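# Remove empty cartridge from sealant gun, place on table

## Task

Pull the spent cartridge out of the sealant gun and set it down on the table; the gun must end up resting on the table itself, not leaning on or supported by anything else. Then state that the job is finished.

## Robot and tools

Robot: two arms, left_arm and right_arm, each with a two-finger gripper. left_arm base is at (-0.038, +0.256, 0) m, right_arm base at (+0.041, -0.293, 0) m in the scene frame, both facing nearly along +x. Scene frame: origin at table-top height midway between the nominal bases, +z up, +x out over the table, left_arm on the +y side (arm names do not match image left/right). A camera stand sits behind the arms.

Frames: each arm's printed end_effector_position (metres) and end_effector_quat_wxyz, velocities, Hand target and wrist camera pose are in that arm's own base frame. Fixed cameras and table are in the scene frame. Motion offsets are along the axes of the arm's current Hand target. Gripper fingers point along its +z and open along its y. end_effector_position is the point between the pads, just behind the fingertips. Printed values may be off by a few cm.

execute_actions(actions, cameras): actions is a list of actions; each action is a list of up to 15 rows, each row one 1/30 s step; a short action repeats its last row for the rest of its 15 steps. Each row holds 14 numbers in [-1, 1]: dx, dy, dz, rx, ry, rz, opening for left_arm, then the same seven for right_arm. The six pose numbers are an offset from the Hand target as it stood when that action began (every row counts from that same start, not the previous row); 1.0 = 0.6 m or 180 degrees; rx, ry, rz form one rotation vector. Repeating an offset in a new action moves further. Sending six zeros re-commands the current Hand target. Opening is absolute: +1 fully open (about 87 mm between pads), +0.5 about 69 mm, 0 about 43 mm, -0.5 about 18 mm, -1 closed. A 0 opening is a real command, so resend an arm's present opening to leave it unchanged. Images return only if actions is empty or cameras requests them.

move(target, speed, blend, opening_speed, blocking, cameras): target is one 14-number row in the same layout and scale, or a list of up to 15 rows; every row is an offset from the Hand targets at the call's start, not from the previous row. speed is path top speed in m/s, 0.002 to 2.9, default 0.25 (turn rate up to twice that in rad/s), one value or one per row. blend (m) rounds corners in a list; 0 stops at each. opening_speed (per second on the -1..+1 scale, at least 0.2) ramps the fingers. Total path time caps at 10 s. Paths are straight, do not avoid obstacles or the other arm, and the gripper lags more when fast. Avoid paths passing near an arm's own base. The result adds a move: line: done (within 10 mm and 2 degrees), off_target, moving, held, fault, plus limits such as paced (pose clipped) or held (steps withheld).

wait(seconds 0 to 10) lets time run holding commands; stop() brakes a running move; zoom_image(camera, region [x0,y0,x1,y1] pixels, at most 504x504) enlarges the latest image of cam_head_left, cam_head_right, cam_high, cam_low, cam_left_wrist or cam_right_wrist (each 896x504). read_manual gives only licence texts. finished_scene(scene) ends the scene irreversibly; call it only once the cartridge lies on the table and the gun rests flat on the table, and say you are done.

Results: Hand target is the last commanded pose after clipping; the gripper often rests short of it, and a further command (even zeros) re-requests it; send any remaining gap as an offset. Orientation commands are clipped to within 40 degrees of the measured one per step. Tool commands lists present gripper commands. grip_measured reports finger position on the command scale; to grip, command about 0.04 below the reading at first contact. Joint torques include arm weight and wrap at ±28 N m on joints 1 to 3. Joint velocities may say within noise.

Cautions: arms stopped by contact keep pushing until commanded back past the gripper. Faster moves and targets deeper beyond a contact push harder. Do not drop or release moving parts, slam, or let anything fall off the table (that fails the task). Never let grippers or wrist cameras touch each other, nor close one gripper on the other's fingers. Avoid strain on the wrist camera cables. Loose objects may be nudged occasionally. Check position and tilt after each move since friction and weight sag the arm, especially at long reach. Holding loads or stretching out heats motors: MOTOR HOT appears at 75 °C, at 90 °C the arm folds and idles, at 100 °C it goes limp. Smooth, low-effort, quick motion is preferred.

Each tool is called after ">>>" as a command line: name --argument value for each argument, lists and objects as JSON in quotes; but a table of rows of numbers goes row by row, as --pt "numbers of a row", without its own name.

## Session

>>> execute_actions --actions '[]'

Scene clock: 0.00 s.
left_arm: end_effector_position=(+0.3400, -0.0271, +0.0770) grip_measured=+1.000 end_effector_quat_wxyz=(+0.458, -0.112, +0.881, +0.024) | right_arm: end_effector_position=(+0.2958, -0.0202, +0.1269) grip_measured=+0.971 end_effector_quat_wxyz=(+0.404, +0.166, +0.888, -0.147)
Joint positions: left_arm=[-0.2 1.263 0.582 0.028 -0.306 -0.301 1] | right_arm=[0.202 1.133 0.78 -0.478 0.549 0.354 0.986]
Joint velocities: within noise
Joint torques (N m): no reading
Heat: left arm: 31 °C; right arm: 30 °C.
Hand target: left_arm +0.3441, -0.0278, +0.0839; +0.468, -0.113, +0.876, +0.021 | right_arm +0.2961, -0.0198, +0.1290; +0.405, +0.166, +0.887, -0.146
Tool commands: left_gripper/opening=+1.0 right_gripper/opening=+1.0

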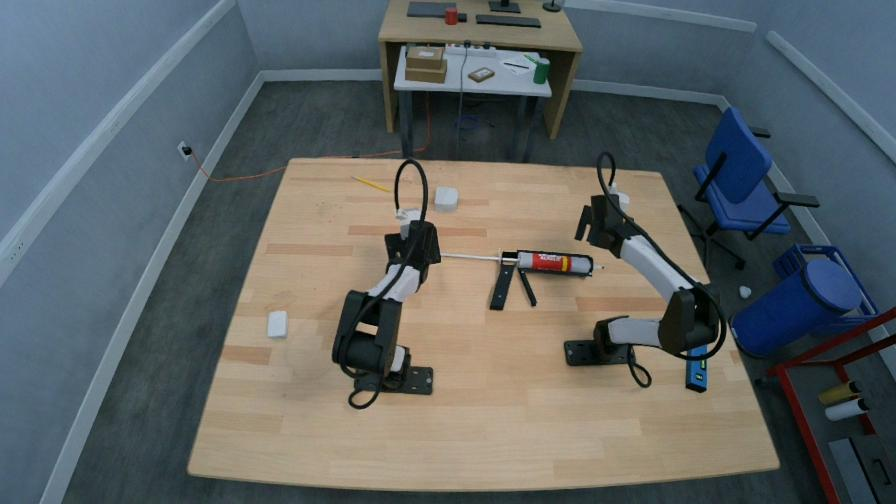

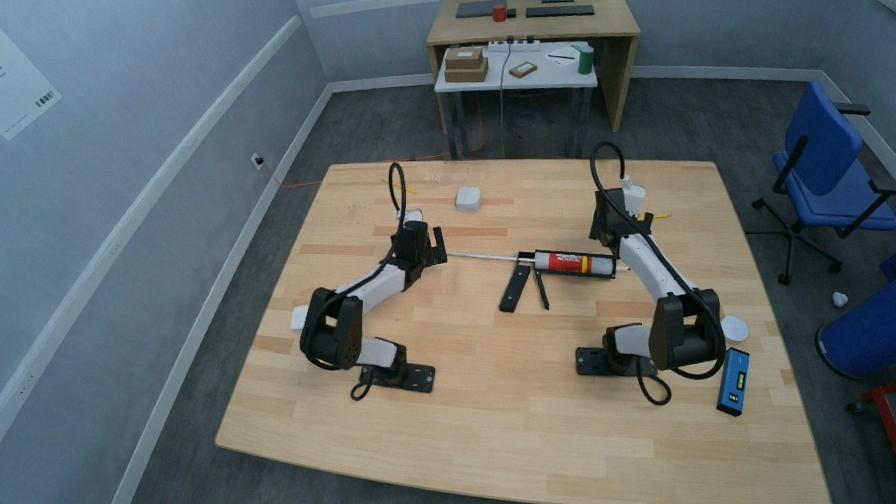

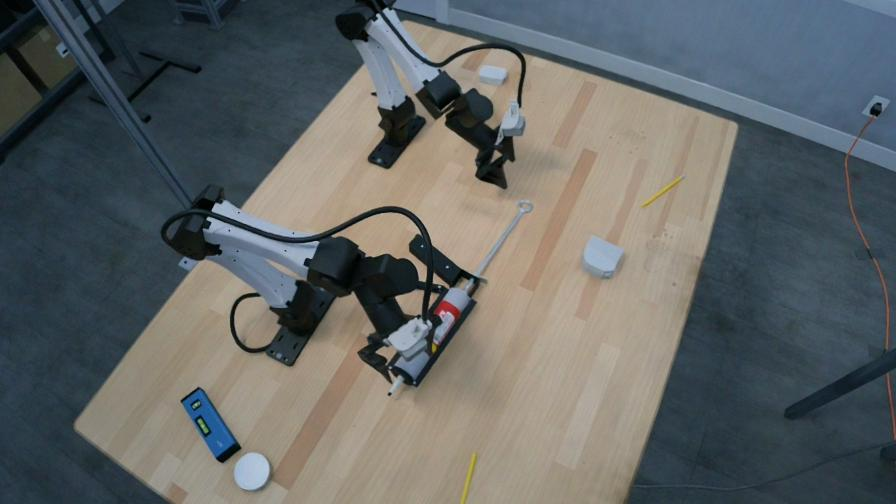

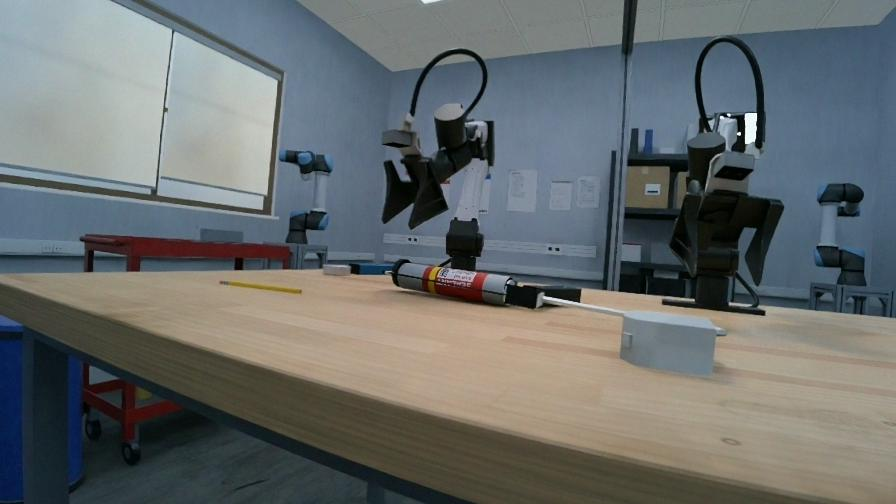

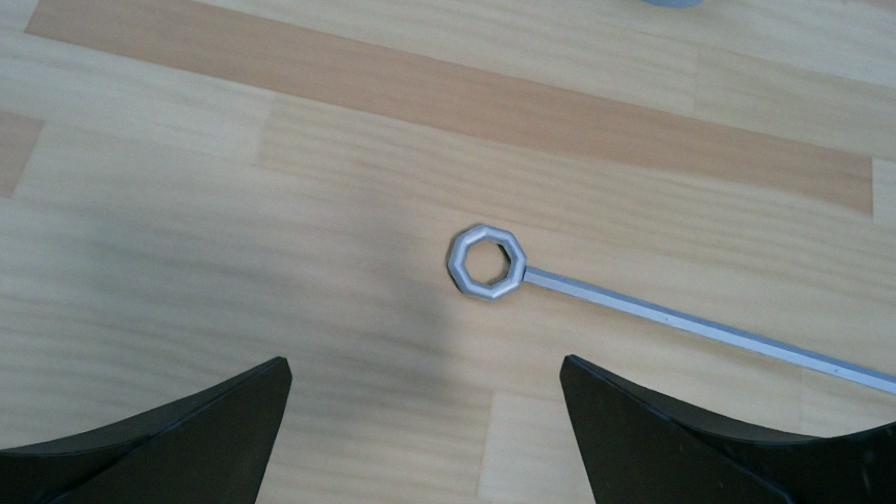

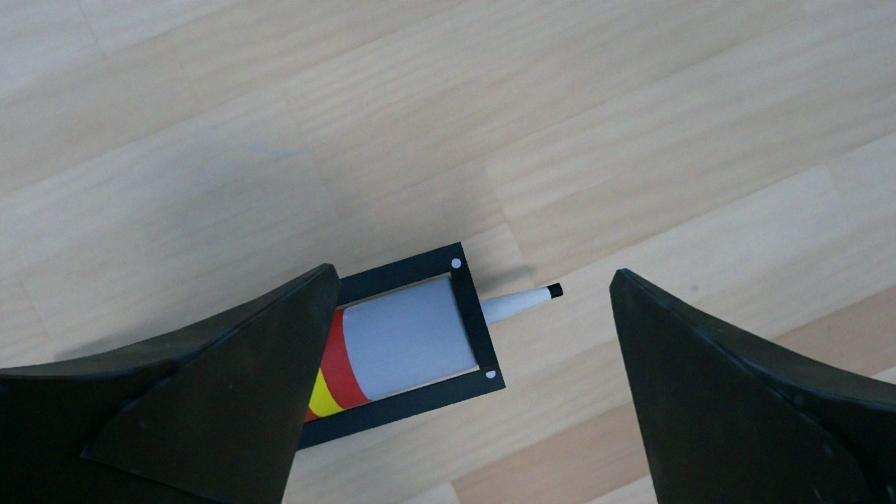

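>>> zoom_image --camera "cam_high" --region '[340, 180, 560, 410]'

>>> zoom_image --camera "cam_head_right" --region '[430, 220, 650, 330]'

>>> zoom_image --camera "cam_low" --region '[370, 230, 740, 390]'

Scaled by 2.191 from the camera's 896x504 image, which has a finer 1280x720 frame.

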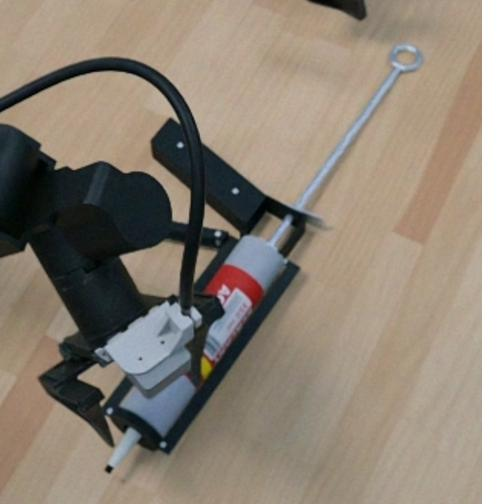

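Scaled by 2.291 from the camera's 896x504 image, which has a finer 1280x720 frame.

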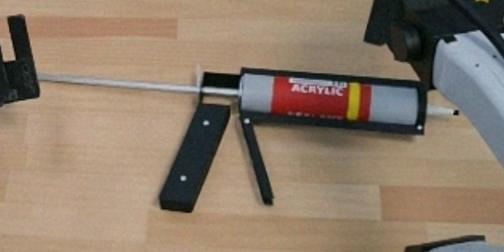

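Scaled by 1.362 from the camera's 896x504 image, which has a finer 1280x720 frame.

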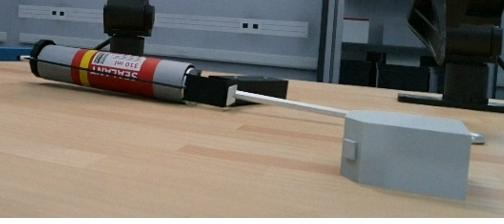

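>>> move --target '[0,0,-0.15,0,0,0,1,0,0,-0.17,0,0,0,1]' --cameras '["all"]'

>>> zoom_image --camera "cam_high" --region '[360, 200, 540, 410]'

>>> zoom_image --camera "cam_low" --region '[370, 240, 600, 330]'

Scene clock: 33.50 s.
left_arm: end_effector_position=(+0.2643, -0.0387, +0.1194) grip_measured=+1.000 end_effector_quat_wxyz=(+0.451, -0.104, +0.886, +0.026) | right_arm: end_effector_position=(+0.2254, +0.0183, +0.1857) grip_measured=+0.971 end_effector_quat_wxyz=(+0.398, +0.159, +0.891, -0.149)
Joint positions: left_arm=[-0.364 0.877 0.591 -0.423 -0.427 -0.4 1] | right_arm=[0.535 0.99 0.986 -1.041 0.741 0.681 0.986]
Joint torques (N m): left_arm=[-0.31 -1.17 8.87 1.95 -0.35 -0.01] | right_arm=[0.14 -0.38 9.09 1.06 0.64 0.08]
Heat: left arm: 35 °C; right arm: 32 °C.
Hand target: left_arm +0.2708, -0.0406, +0.1346; +0.468, -0.113, +0.876, +0.021 | right_arm +0.2277, +0.0204, +0.1931; +0.405, +0.166, +0.887, -0.146
Off the commanded pose: left_arm 0.017 m, 3 deg | right_arm 0.008 m, 1 deg.
move: off_target (left_arm)
camera_calibration:
cam_left_wrist: T_world_to_cam=[[0.218915, -0.971613, 0.0896929, -0.111581], [-0.950377, -0.233145, -0.20598, 0.303404], [0.221044, -0.0401499, -0.974437, 0.201179], [0, 0, 0, 1]] pos_world=[0.268305, -0.0295987, 0.26854]
cam_right_wrist: T_world_to_cam=[[-0.419831, -0.905824, 0.0567943, 0.113189], [-0.900195, 0.423567, 0.101195, 0.184928], [-0.115721, -0.00864125, -0.993244, 0.347689], [0, 0, 0, 1]] pos_world=[0.254226, 0.0272045, 0.320198]

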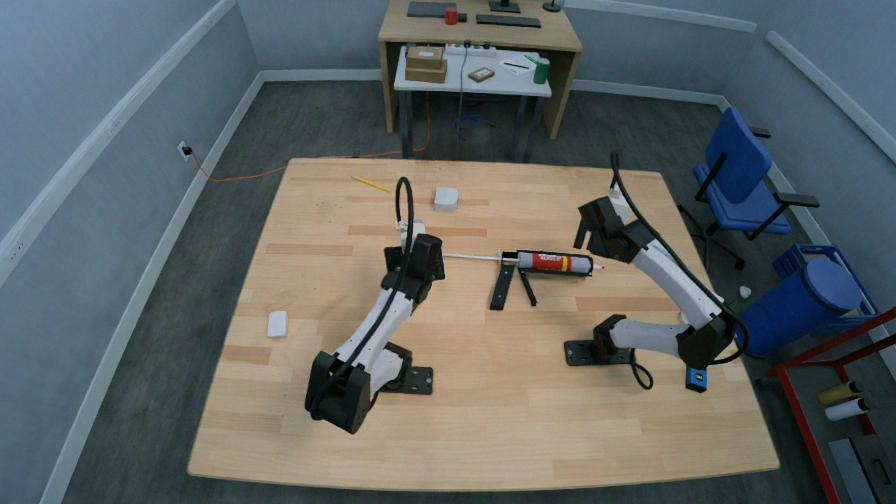

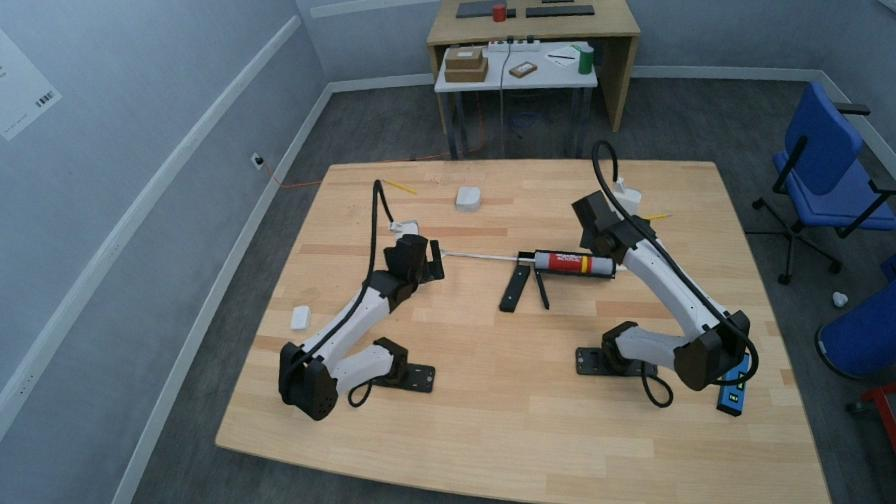

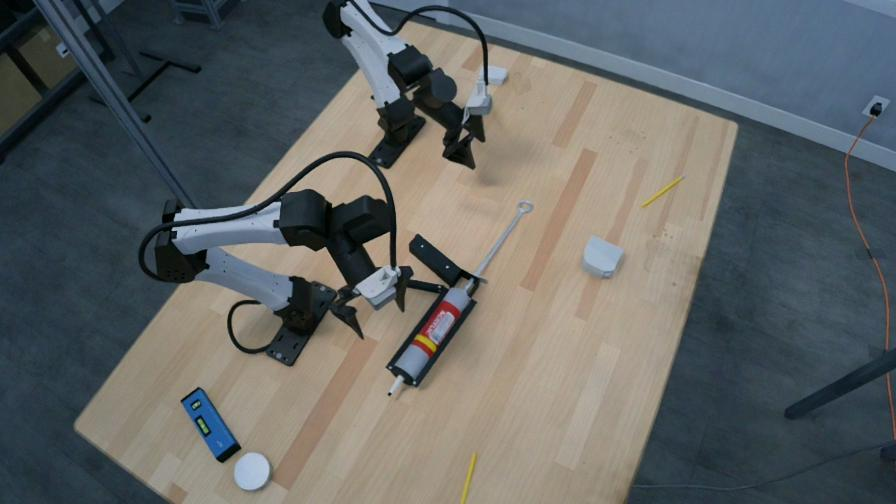

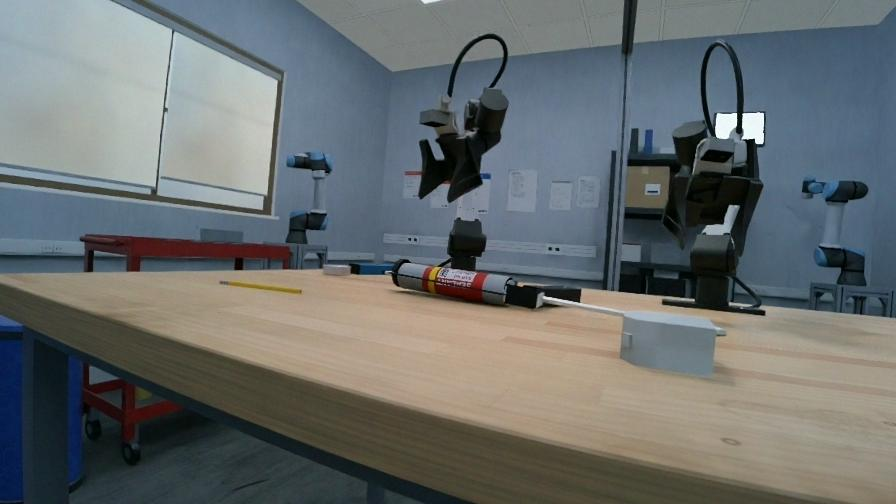

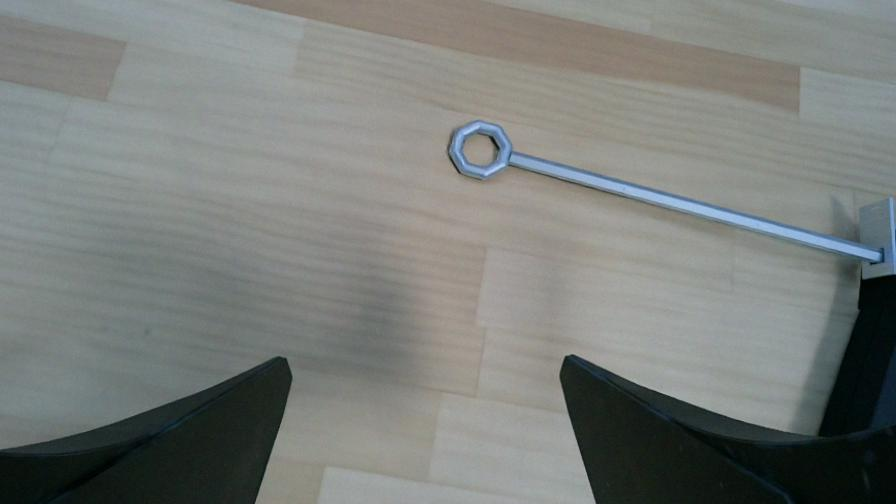

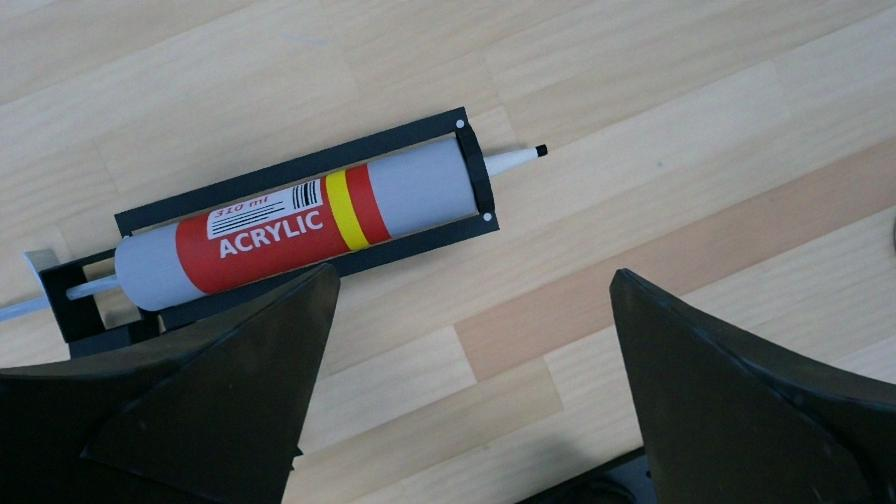

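Scaled by 2.400 from the camera's 896x504 image, which has a finer 1280x720 frame.

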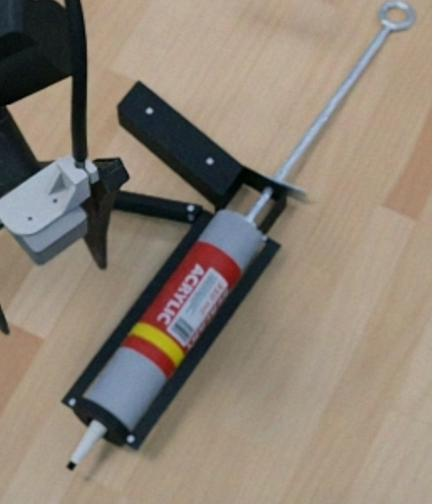

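Scaled by 2.191 from the camera's 896x504 image, which has a finer 1280x720 frame.

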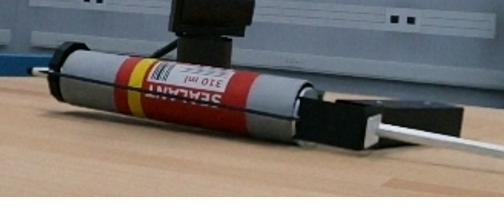

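>>> move --target '[-0.0773,-0.097,0.169,0.2732,0.2321,0.5497,0,0,0,0,0,0,0,1]' --cameras '["cam_high","cam_left_wrist"]'

Scene clock: 90.43 s.
left_arm: end_effector_position=(+0.3870, -0.0730, +0.1190) grip_measured=+0.000 end_effector_quat_wxyz=(+0.001, +0.726, +0.687, -0.003) | right_arm: end_effector_position=(+0.2252, +0.0182, +0.1856) grip_measured=+0.971 end_effector_quat_wxyz=(+0.398, +0.160, +0.891, -0.149)
Joint positions: left_arm=[-0.286 2.089 1.951 -1.434 0.007 1.34 0.5] | right_arm=[0.535 0.99 0.986 -1.042 0.741 0.681 0.986]
Joint torques (N m): left_arm=[-0.18 -9.18 7.35 0.29 0 0.22] | right_arm=[0.14 -0.38 9.1 1.07 0.59 0.09]
Heat: left arm: 37 °C; right arm: 39 °C.
Hand target: left_arm +0.3910, -0.0744, +0.1198; +0.000, +0.732, +0.681, -0.001 | right_arm +0.2277, +0.0203, +0.1931; +0.405, +0.166, +0.887, -0.146
Off the commanded pose: left_arm 0.004 m, 1 deg | right_arm 0.008 m, 1 deg.
move: done
camera_calibration:
cam_left_wrist: T_world_to_cam=[[-0.999714, 0.0143477, 0.0191232, 0.380208], [0.0234029, 0.750746, 0.660176, 0.00379022], [-0.0048847, 0.660435, -0.750868, 0.284238], [0, 0, 0, 1]] pos_world=[0.381399, -0.196021, 0.203652]
Images, in order (width x height): cam_high 896x504, cam_left_wrist 896x504.

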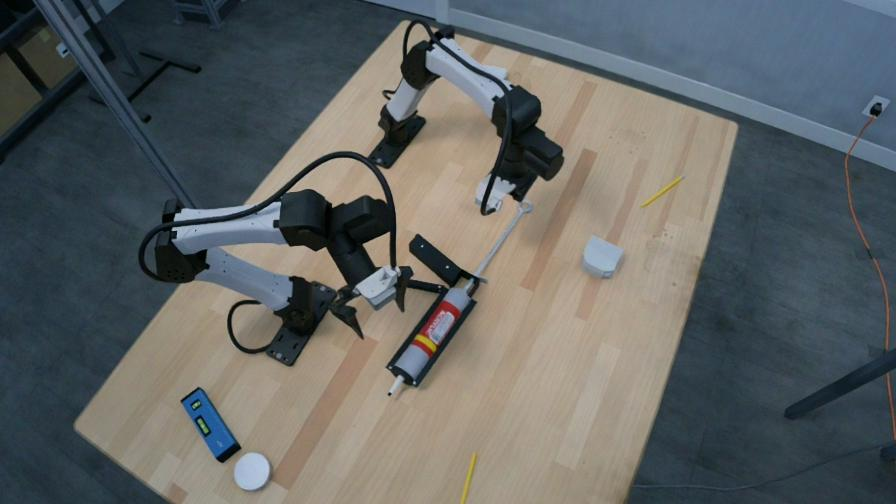

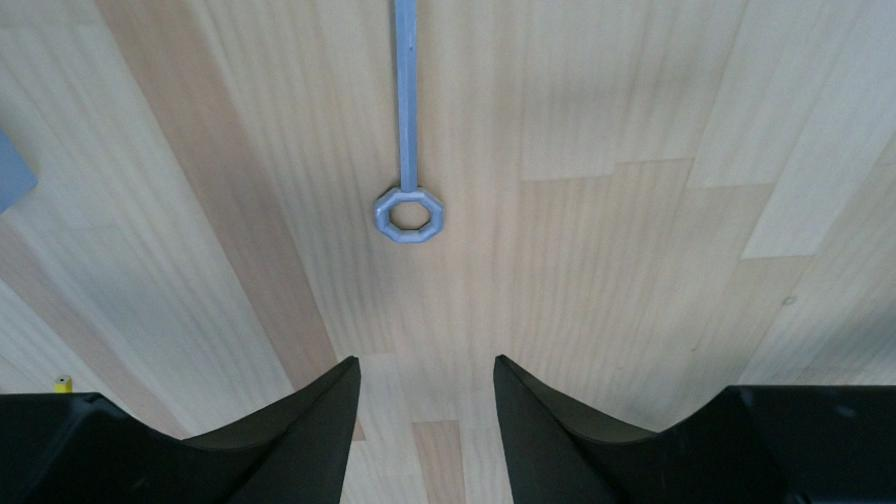

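>>> move --target '[-0.0087,0.0182,0.168,0,0,0,0,0,0,0,0,0,0,1]' --speed 0.12 --cameras '["cam_low","cam_left_wrist"]'

>>> zoom_image --camera "cam_low" --region '[500, 200, 780, 350]'

Scene clock: 105.07 s.
left_arm: end_effector_position=(+0.4011, -0.0788, +0.0241) grip_measured=+0.000 end_effector_quat_wxyz=(+0.003, +0.728, +0.686, -0.002) | right_arm: end_effector_position=(+0.2252, +0.0182, +0.1856) grip_measured=+0.971 end_effector_quat_wxyz=(+0.398, +0.160, +0.891, -0.149)
Joint positions: left_arm=[-0.291 2.175 1.707 -1.1 0.005 1.34 0.5] | right_arm=[0.535 0.99 0.986 -1.042 0.741 0.681 0.986]
Joint torques (N m): left_arm=[-0.38 -10.44 4.78 0.53 0 0.14] | right_arm=[0.16 -0.38 9.09 1.07 0.59 0.09]
Heat: left arm: 36 °C; right arm: 40 °C.
Hand target: left_arm +0.4015, -0.0806, +0.0190; +0.000, +0.732, +0.681, -0.001 | right_arm +0.2277, +0.0203, +0.1931; +0.405, +0.166, +0.887, -0.146
Off the commanded pose: left_arm 0.005 m, 1 deg | right_arm 0.008 m, 1 deg.
move: done
camera_calibration:
cam_left_wrist: T_world_to_cam=[[-0.999709, 0.0188838, 0.0149983, 0.396773], [0.0240845, 0.750453, 0.660485, 0.0702641], [0.00121697, 0.660654, -0.75069, 0.214495], [0, 0, 0, 1]] pos_world=[0.394705, -0.201929, 0.10866]
Images, in order (width x height): cam_low 896x504, cam_left_wrist 896x504.

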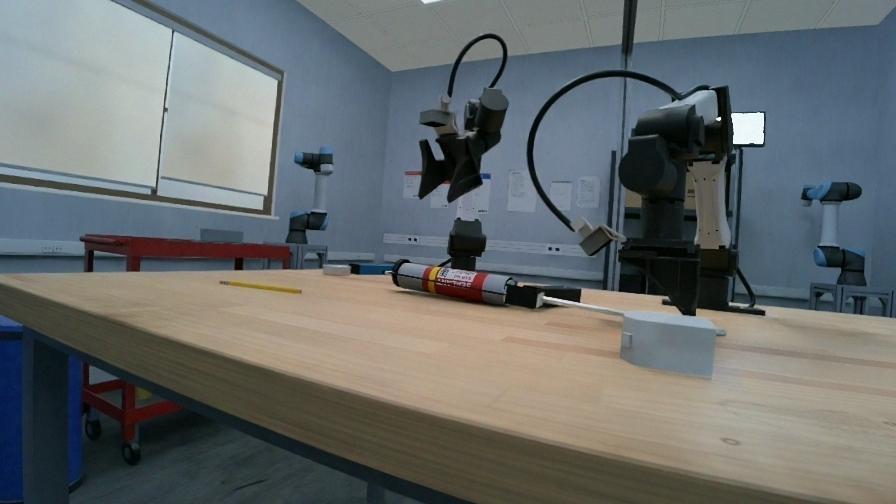

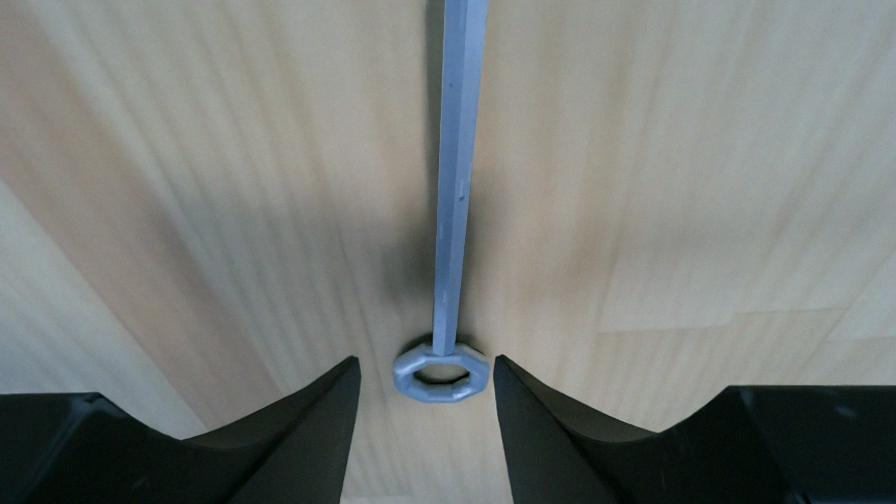

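Scaled by 1.800 from the camera's 896x504 image, which has a finer 1280x720 frame.

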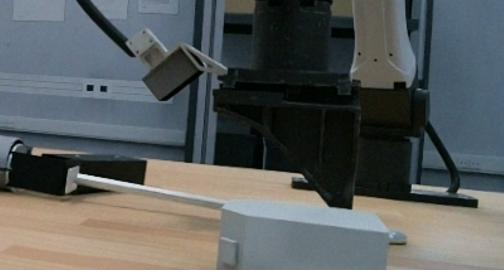

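>>> move --pt "-0.037 -0.0023 0 0 0 0 0 0 0 0 0 0 0 1" --pt "-0.037 -0.0023 0.0135 0 0 0 0 0 0 0 0 0 0 1" --pt "-0.037 -0.0023 0.0135 0 0 0 -1 0 0 0 0 0 0 1" --speed 0.1 --opening_speed 1.5 --cameras '["cam_low","cam_left_wrist"]'

Scene clock: 113.70 s.
left_arm: end_effector_position=(+0.3970, -0.1021, +0.0168) grip_measured=-0.988 end_effector_quat_wxyz=(+0.002, +0.734, +0.679, -0.001) | right_arm: end_effector_position=(+0.2252, +0.0182, +0.1856) grip_measured=+0.971 end_effector_quat_wxyz=(+0.398, +0.160, +0.891, -0.149)
Joint positions: left_arm=[-0.348 2.194 1.707 -1.082 0.003 1.3 0.006] | right_arm=[0.535 0.99 0.986 -1.042 0.741 0.681 0.986]
Joint torques (N m): left_arm=[0.1 -10.04 5.27 0.53 0.03 0.03] | right_arm=[0.14 -0.36 9.1 1.08 0.59 0.09]
Heat: left arm: 36 °C; right arm: 40 °C.
Hand target: left_arm +0.3985, -0.1027, +0.0110; +0.000, +0.732, +0.681, -0.001 | right_arm +0.2277, +0.0203, +0.1931; +0.405, +0.166, +0.887, -0.146
Off the commanded pose: left_arm 0.006 m, 0 deg | right_arm 0.008 m, 1 deg.
move: done
camera_calibration:
cam_left_wrist: T_world_to_cam=[[-0.999233, 0.0360276, 0.015362, 0.394695], [0.0371674, 0.748562, 0.662023, 0.0872033], [0.0123517, 0.662086, -0.749326, 0.220006], [0, 0, 0, 1]] pos_world=[0.388433, -0.22516, 0.101063]
Images, in order (width x height): cam_low 896x504, cam_left_wrist 896x504.

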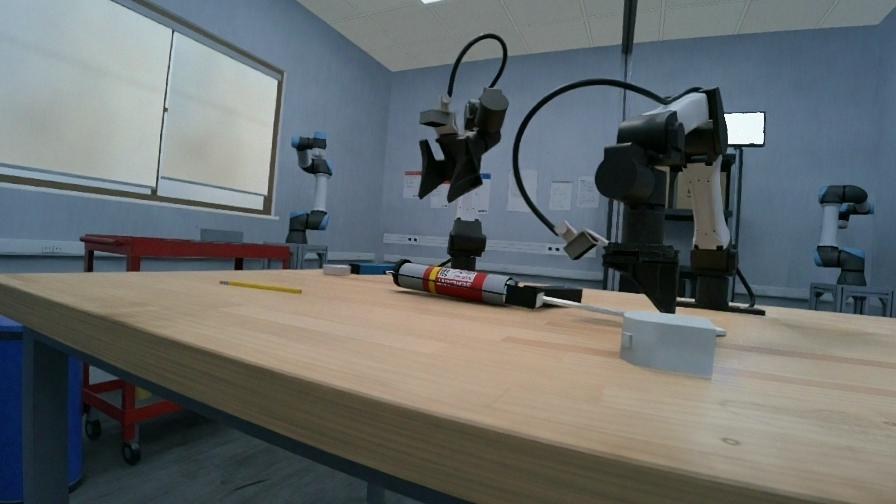

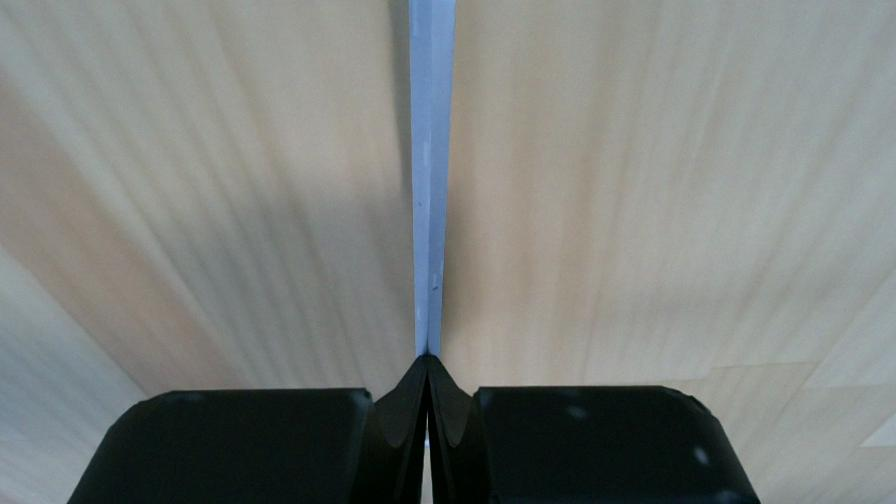

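>>> move --pt "0 0 0 0 0 0 -0.4 0 0 0 0 0 0 1" --pt "0 0 0.018 0 0 0 -0.4 0 0 0 0 0 0 1" --pt "0 0 0.018 0 0 0 -1 0 0 0 0 0 0 1" --speed 0.05 --opening_speed 1.5 --cameras '["cam_low","cam_left_wrist"]'

Scene clock: 122.10 s.
left_arm: end_effector_position=(+0.3997, -0.1029, +0.0076) grip_measured=-0.751 end_effector_quat_wxyz=(+0.005, +0.734, +0.680, +0.001) | right_arm: end_effector_position=(+0.2252, +0.0182, +0.1856) grip_measured=+0.971 end_effector_quat_wxyz=(+0.398, +0.160, +0.891, -0.149)
Joint positions: left_arm=[-0.348 2.207 1.691 -1.045 0.003 1.299 0.124] | right_arm=[0.535 0.99 0.986 -1.042 0.741 0.681 0.986]
Joint torques (N m): left_arm=[0.1 -10.25 4.56 0.54 0.03 0.03] | right_arm=[0.16 -0.38 9.09 1.08 0.59 0.09]
Heat: left arm: 37 °C; right arm: 40 °C.
Hand target: left_arm +0.3985, -0.1027, +0.0001; +0.000, +0.732, +0.681, -0.001 | right_arm +0.2277, +0.0203, +0.1931; +0.405, +0.166, +0.887, -0.146
Off the commanded pose: left_arm 0.007 m, 1 deg | right_arm 0.008 m, 1 deg.
move: done
camera_calibration:
cam_left_wrist: T_world_to_cam=[[-0.999334, 0.0356332, 0.00788208, 0.39769], [0.0319495, 0.749847, 0.660839, 0.0960338], [0.0176375, 0.660651, -0.750486, 0.211423], [0, 0, 0, 1]] pos_world=[0.390628, -0.225858, 0.0920722]
Images, in order (width x height): cam_low 896x504, cam_left_wrist 896x504.

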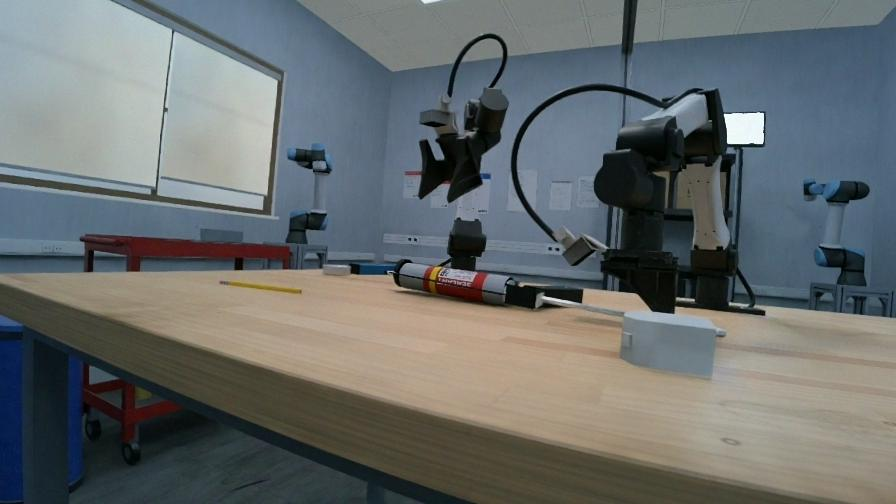

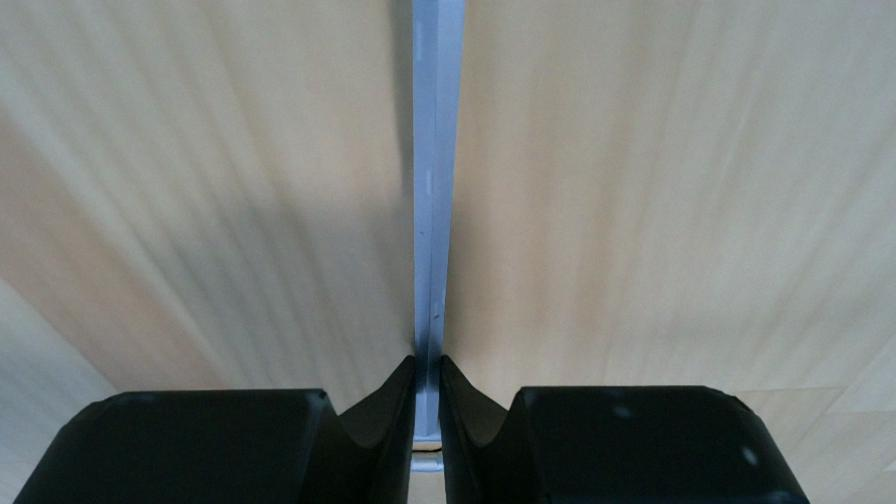

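>>> move --pt "0 0 -0.012 0 0 0 -0.9 0 0 0 0 0 0 1" --pt "0.1 0 -0.014 0 0 0 -0.9 0 0 0 0 0 0 1" --speed 0.06 --cameras '["cam_low","cam_right_wrist"]'

Scene clock: 129.67 s.
left_arm: end_effector_position=(+0.4046, -0.0498, +0.0069) grip_measured=-0.751 end_effector_quat_wxyz=(+0.001, +0.730, +0.683, -0.004) | right_arm: end_effector_position=(+0.2252, +0.0182, +0.1856) grip_measured=+0.971 end_effector_quat_wxyz=(+0.398, +0.160, +0.891, -0.149)
Joint positions: left_arm=[-0.22 2.181 1.647 -1.039 0.008 1.417 0.124] | right_arm=[0.535 0.99 0.986 -1.042 0.741 0.681 0.986]
Joint torques (N m): left_arm=[1.35 -12.74 3.48 0.45 -0.03 0.25] | right_arm=[0.16 -0.38 9.09 1.08 0.59 0.09]
Heat: left arm: 40 °C; right arm: 40 °C.
Hand target: left_arm +0.4028, -0.0428, +0.0084; +0.000, +0.732, +0.681, -0.001 | right_arm +0.2277, +0.0203, +0.1931; +0.405, +0.166, +0.887, -0.146
Off the commanded pose: left_arm 0.007 m, 1 deg | right_arm 0.008 m, 1 deg.
move: done
camera_calibration:
cam_right_wrist: T_world_to_cam=[[-0.420447, -0.905503, 0.0573405, 0.113032], [-0.899844, 0.424245, 0.101472, 0.184694], [-0.116209, -0.0089341, -0.993185, 0.347689], [0, 0, 0, 1]] pos_world=[0.254125, 0.0271015, 0.320097]
Images, in order (width x height): cam_low 896x504, cam_right_wrist 896x504.

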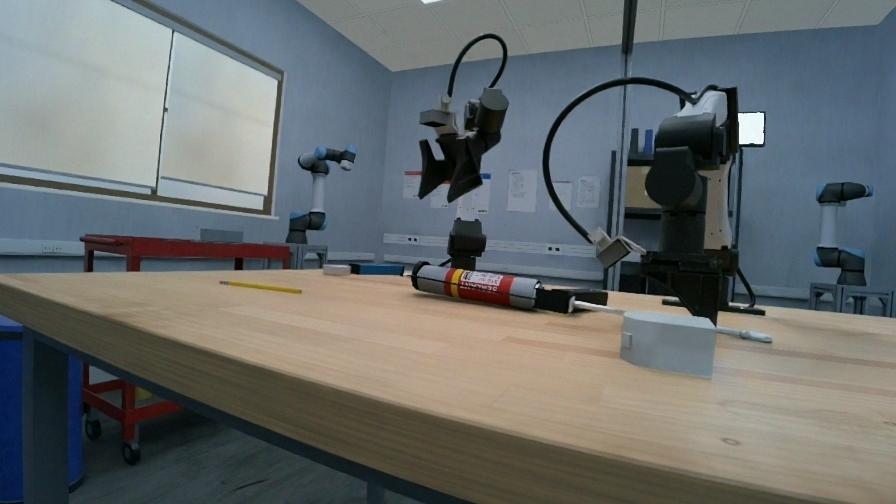

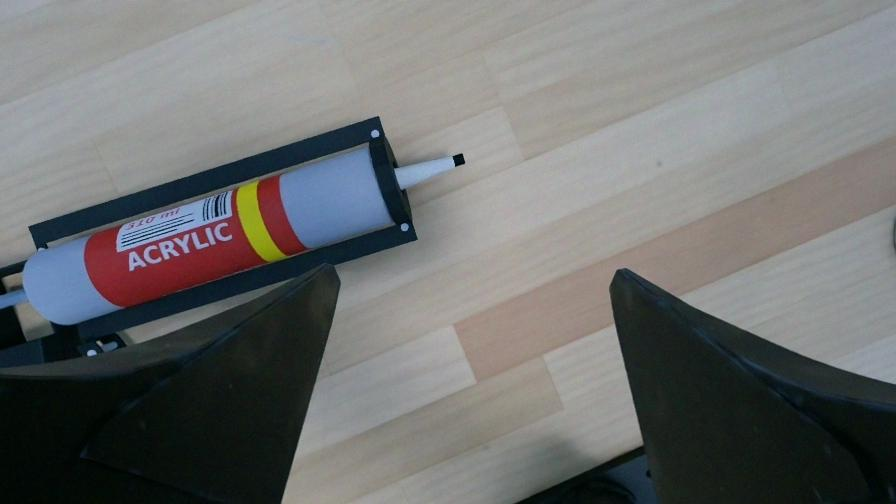

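>>> move --target '[0,0,0,0,0,0,-0.9,0.2131,0.3901,-0.1435,-0.0464,0.2794,-0.0021,0.4]' --cameras '["cam_right_wrist","cam_high"]'

Scene clock: 150.60 s.
left_arm: end_effector_position=(+0.4046, -0.0498, +0.0069) grip_measured=-0.751 end_effector_quat_wxyz=(+0.001, +0.730, +0.683, -0.004) | right_arm: end_effector_position=(+0.1877, +0.2820, +0.1191) grip_measured=+0.400 end_effector_quat_wxyz=(+0.004, +0.176, +0.984, -0.002)
Joint positions: left_arm=[-0.22 2.181 1.647 -1.039 0.008 1.417 0.124] | right_arm=[0.872 1.872 1.646 -1.344 0.009 1.226 0.7]
Joint torques (N m): left_arm=[1.35 -12.72 3.47 0.45 -0.03 0.25] | right_arm=[-0.02 -7.62 8.18 0.24 0.08 0.08]
Heat: left arm: 44 °C; right arm: 41 °C.
Hand target: left_arm +0.4028, -0.0428, +0.0084; +0.000, +0.732, +0.681, -0.001 | right_arm +0.1877, +0.2878, +0.1201; +0.000, +0.180, +0.984, +0.000
Off the commanded pose: left_arm 0.007 m, 1 deg | right_arm 0.006 m, 1 deg.
move: done
camera_calibration:
cam_right_wrist: T_world_to_cam=[[-0.412334, -0.910216, -0.038569, 0.351156], [-0.530953, 0.205691, 0.822059, -0.0476965], [-0.740318, 0.359441, -0.568095, 0.242334], [0, 0, 0, 1]] pos_world=[0.298873, 0.242334, 0.190422]
Images, in order (width x height): cam_high 896x504, cam_right_wrist 896x504.

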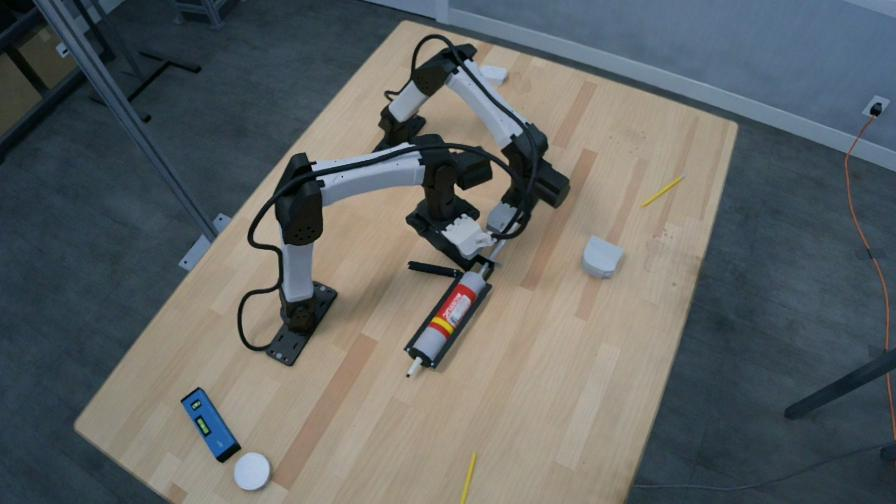

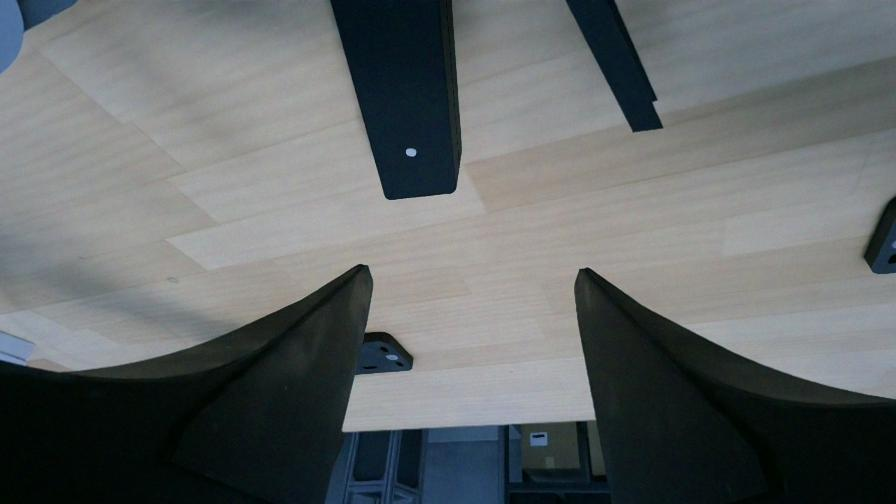

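>>> move --pt "0 0 0 0 0 0 -0.9 0 0.057 0 0 0 0 0.4" --pt "0 0 0 0 0 0 -0.9 0 0.057 0.17 0 0 0 0.4" --speed 0.12 --cameras '["cam_right_wrist","cam_low","cam_head_right"]'

Scene clock: 164.60 s.
left_arm: end_effector_position=(+0.4037, -0.0371, +0.0071) grip_measured=-0.751 end_effector_quat_wxyz=(-0.018, +0.726, +0.687, +0.016) | right_arm: end_effector_position=(+0.2106, +0.3186, +0.0372) grip_measured=+0.400 end_effector_quat_wxyz=(+0.028, +0.183, +0.983, +0.011)
Joint positions: left_arm=[-0.214 2.181 1.637 -1.039 -0.047 1.412 0.124] | right_arm=[0.901 2.03 1.543 -1.039 0.039 1.269 0.7]
Joint torques (N m): left_arm=[0.72 -12.75 4.27 0.42 0.56 0.31] | right_arm=[-0.03 -6.67 4.01 0.55 -0.17 -0.1]
Heat: left arm: 46 °C; right arm: 39 °C.
Hand target: left_arm +0.4027, -0.0428, +0.0084; +0.000, +0.732, +0.681, -0.001 | right_arm +0.1999, +0.3198, +0.0181; +0.000, +0.180, +0.984, +0.000
Off the commanded pose: left_arm 0.006 m, 3 deg | right_arm 0.022 m, 3 deg.
move: off_target (left_arm, right_arm)
camera_calibration:
cam_right_wrist: T_world_to_cam=[[-0.423538, -0.902722, -0.075557, 0.392167], [-0.569256, 0.200343, 0.797377, 0.0348759], [-0.704672, 0.380731, -0.598733, 0.186451], [0, 0, 0, 1]] pos_world=[0.317338, 0.276043, 0.113456]
Images, in order (width x height): cam_head_right 896x504, cam_low 896x504, cam_right_wrist 896x504.

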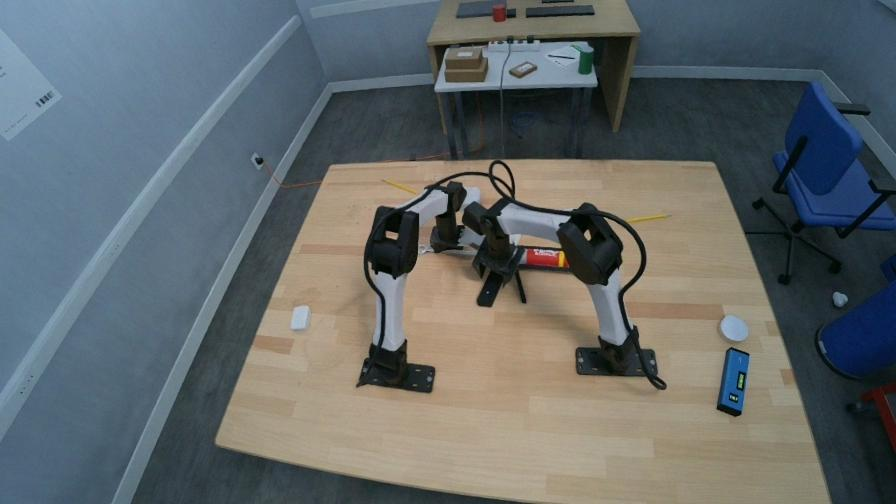

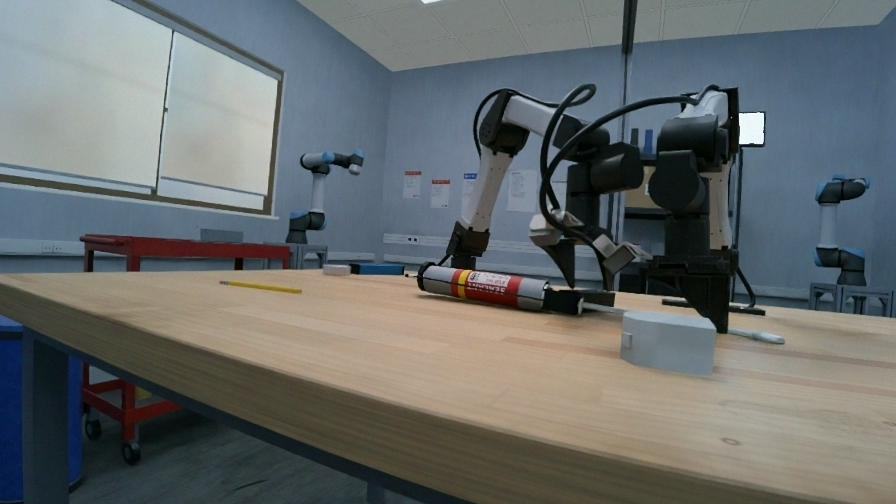

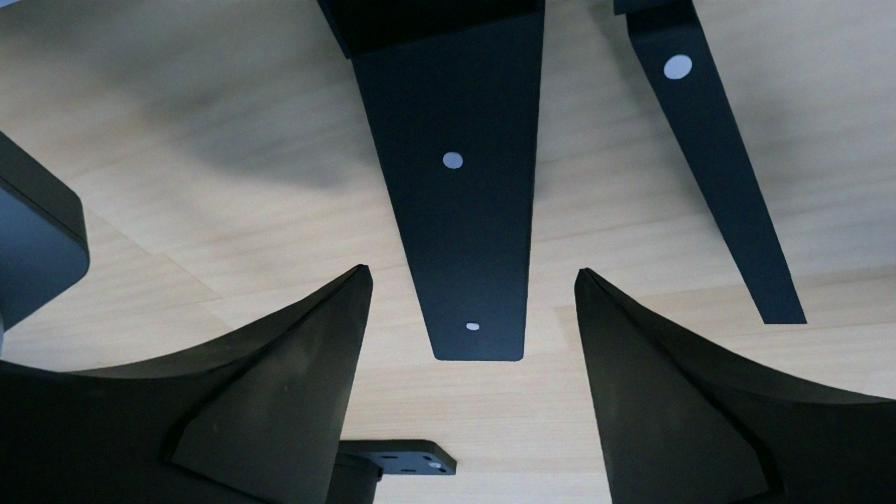

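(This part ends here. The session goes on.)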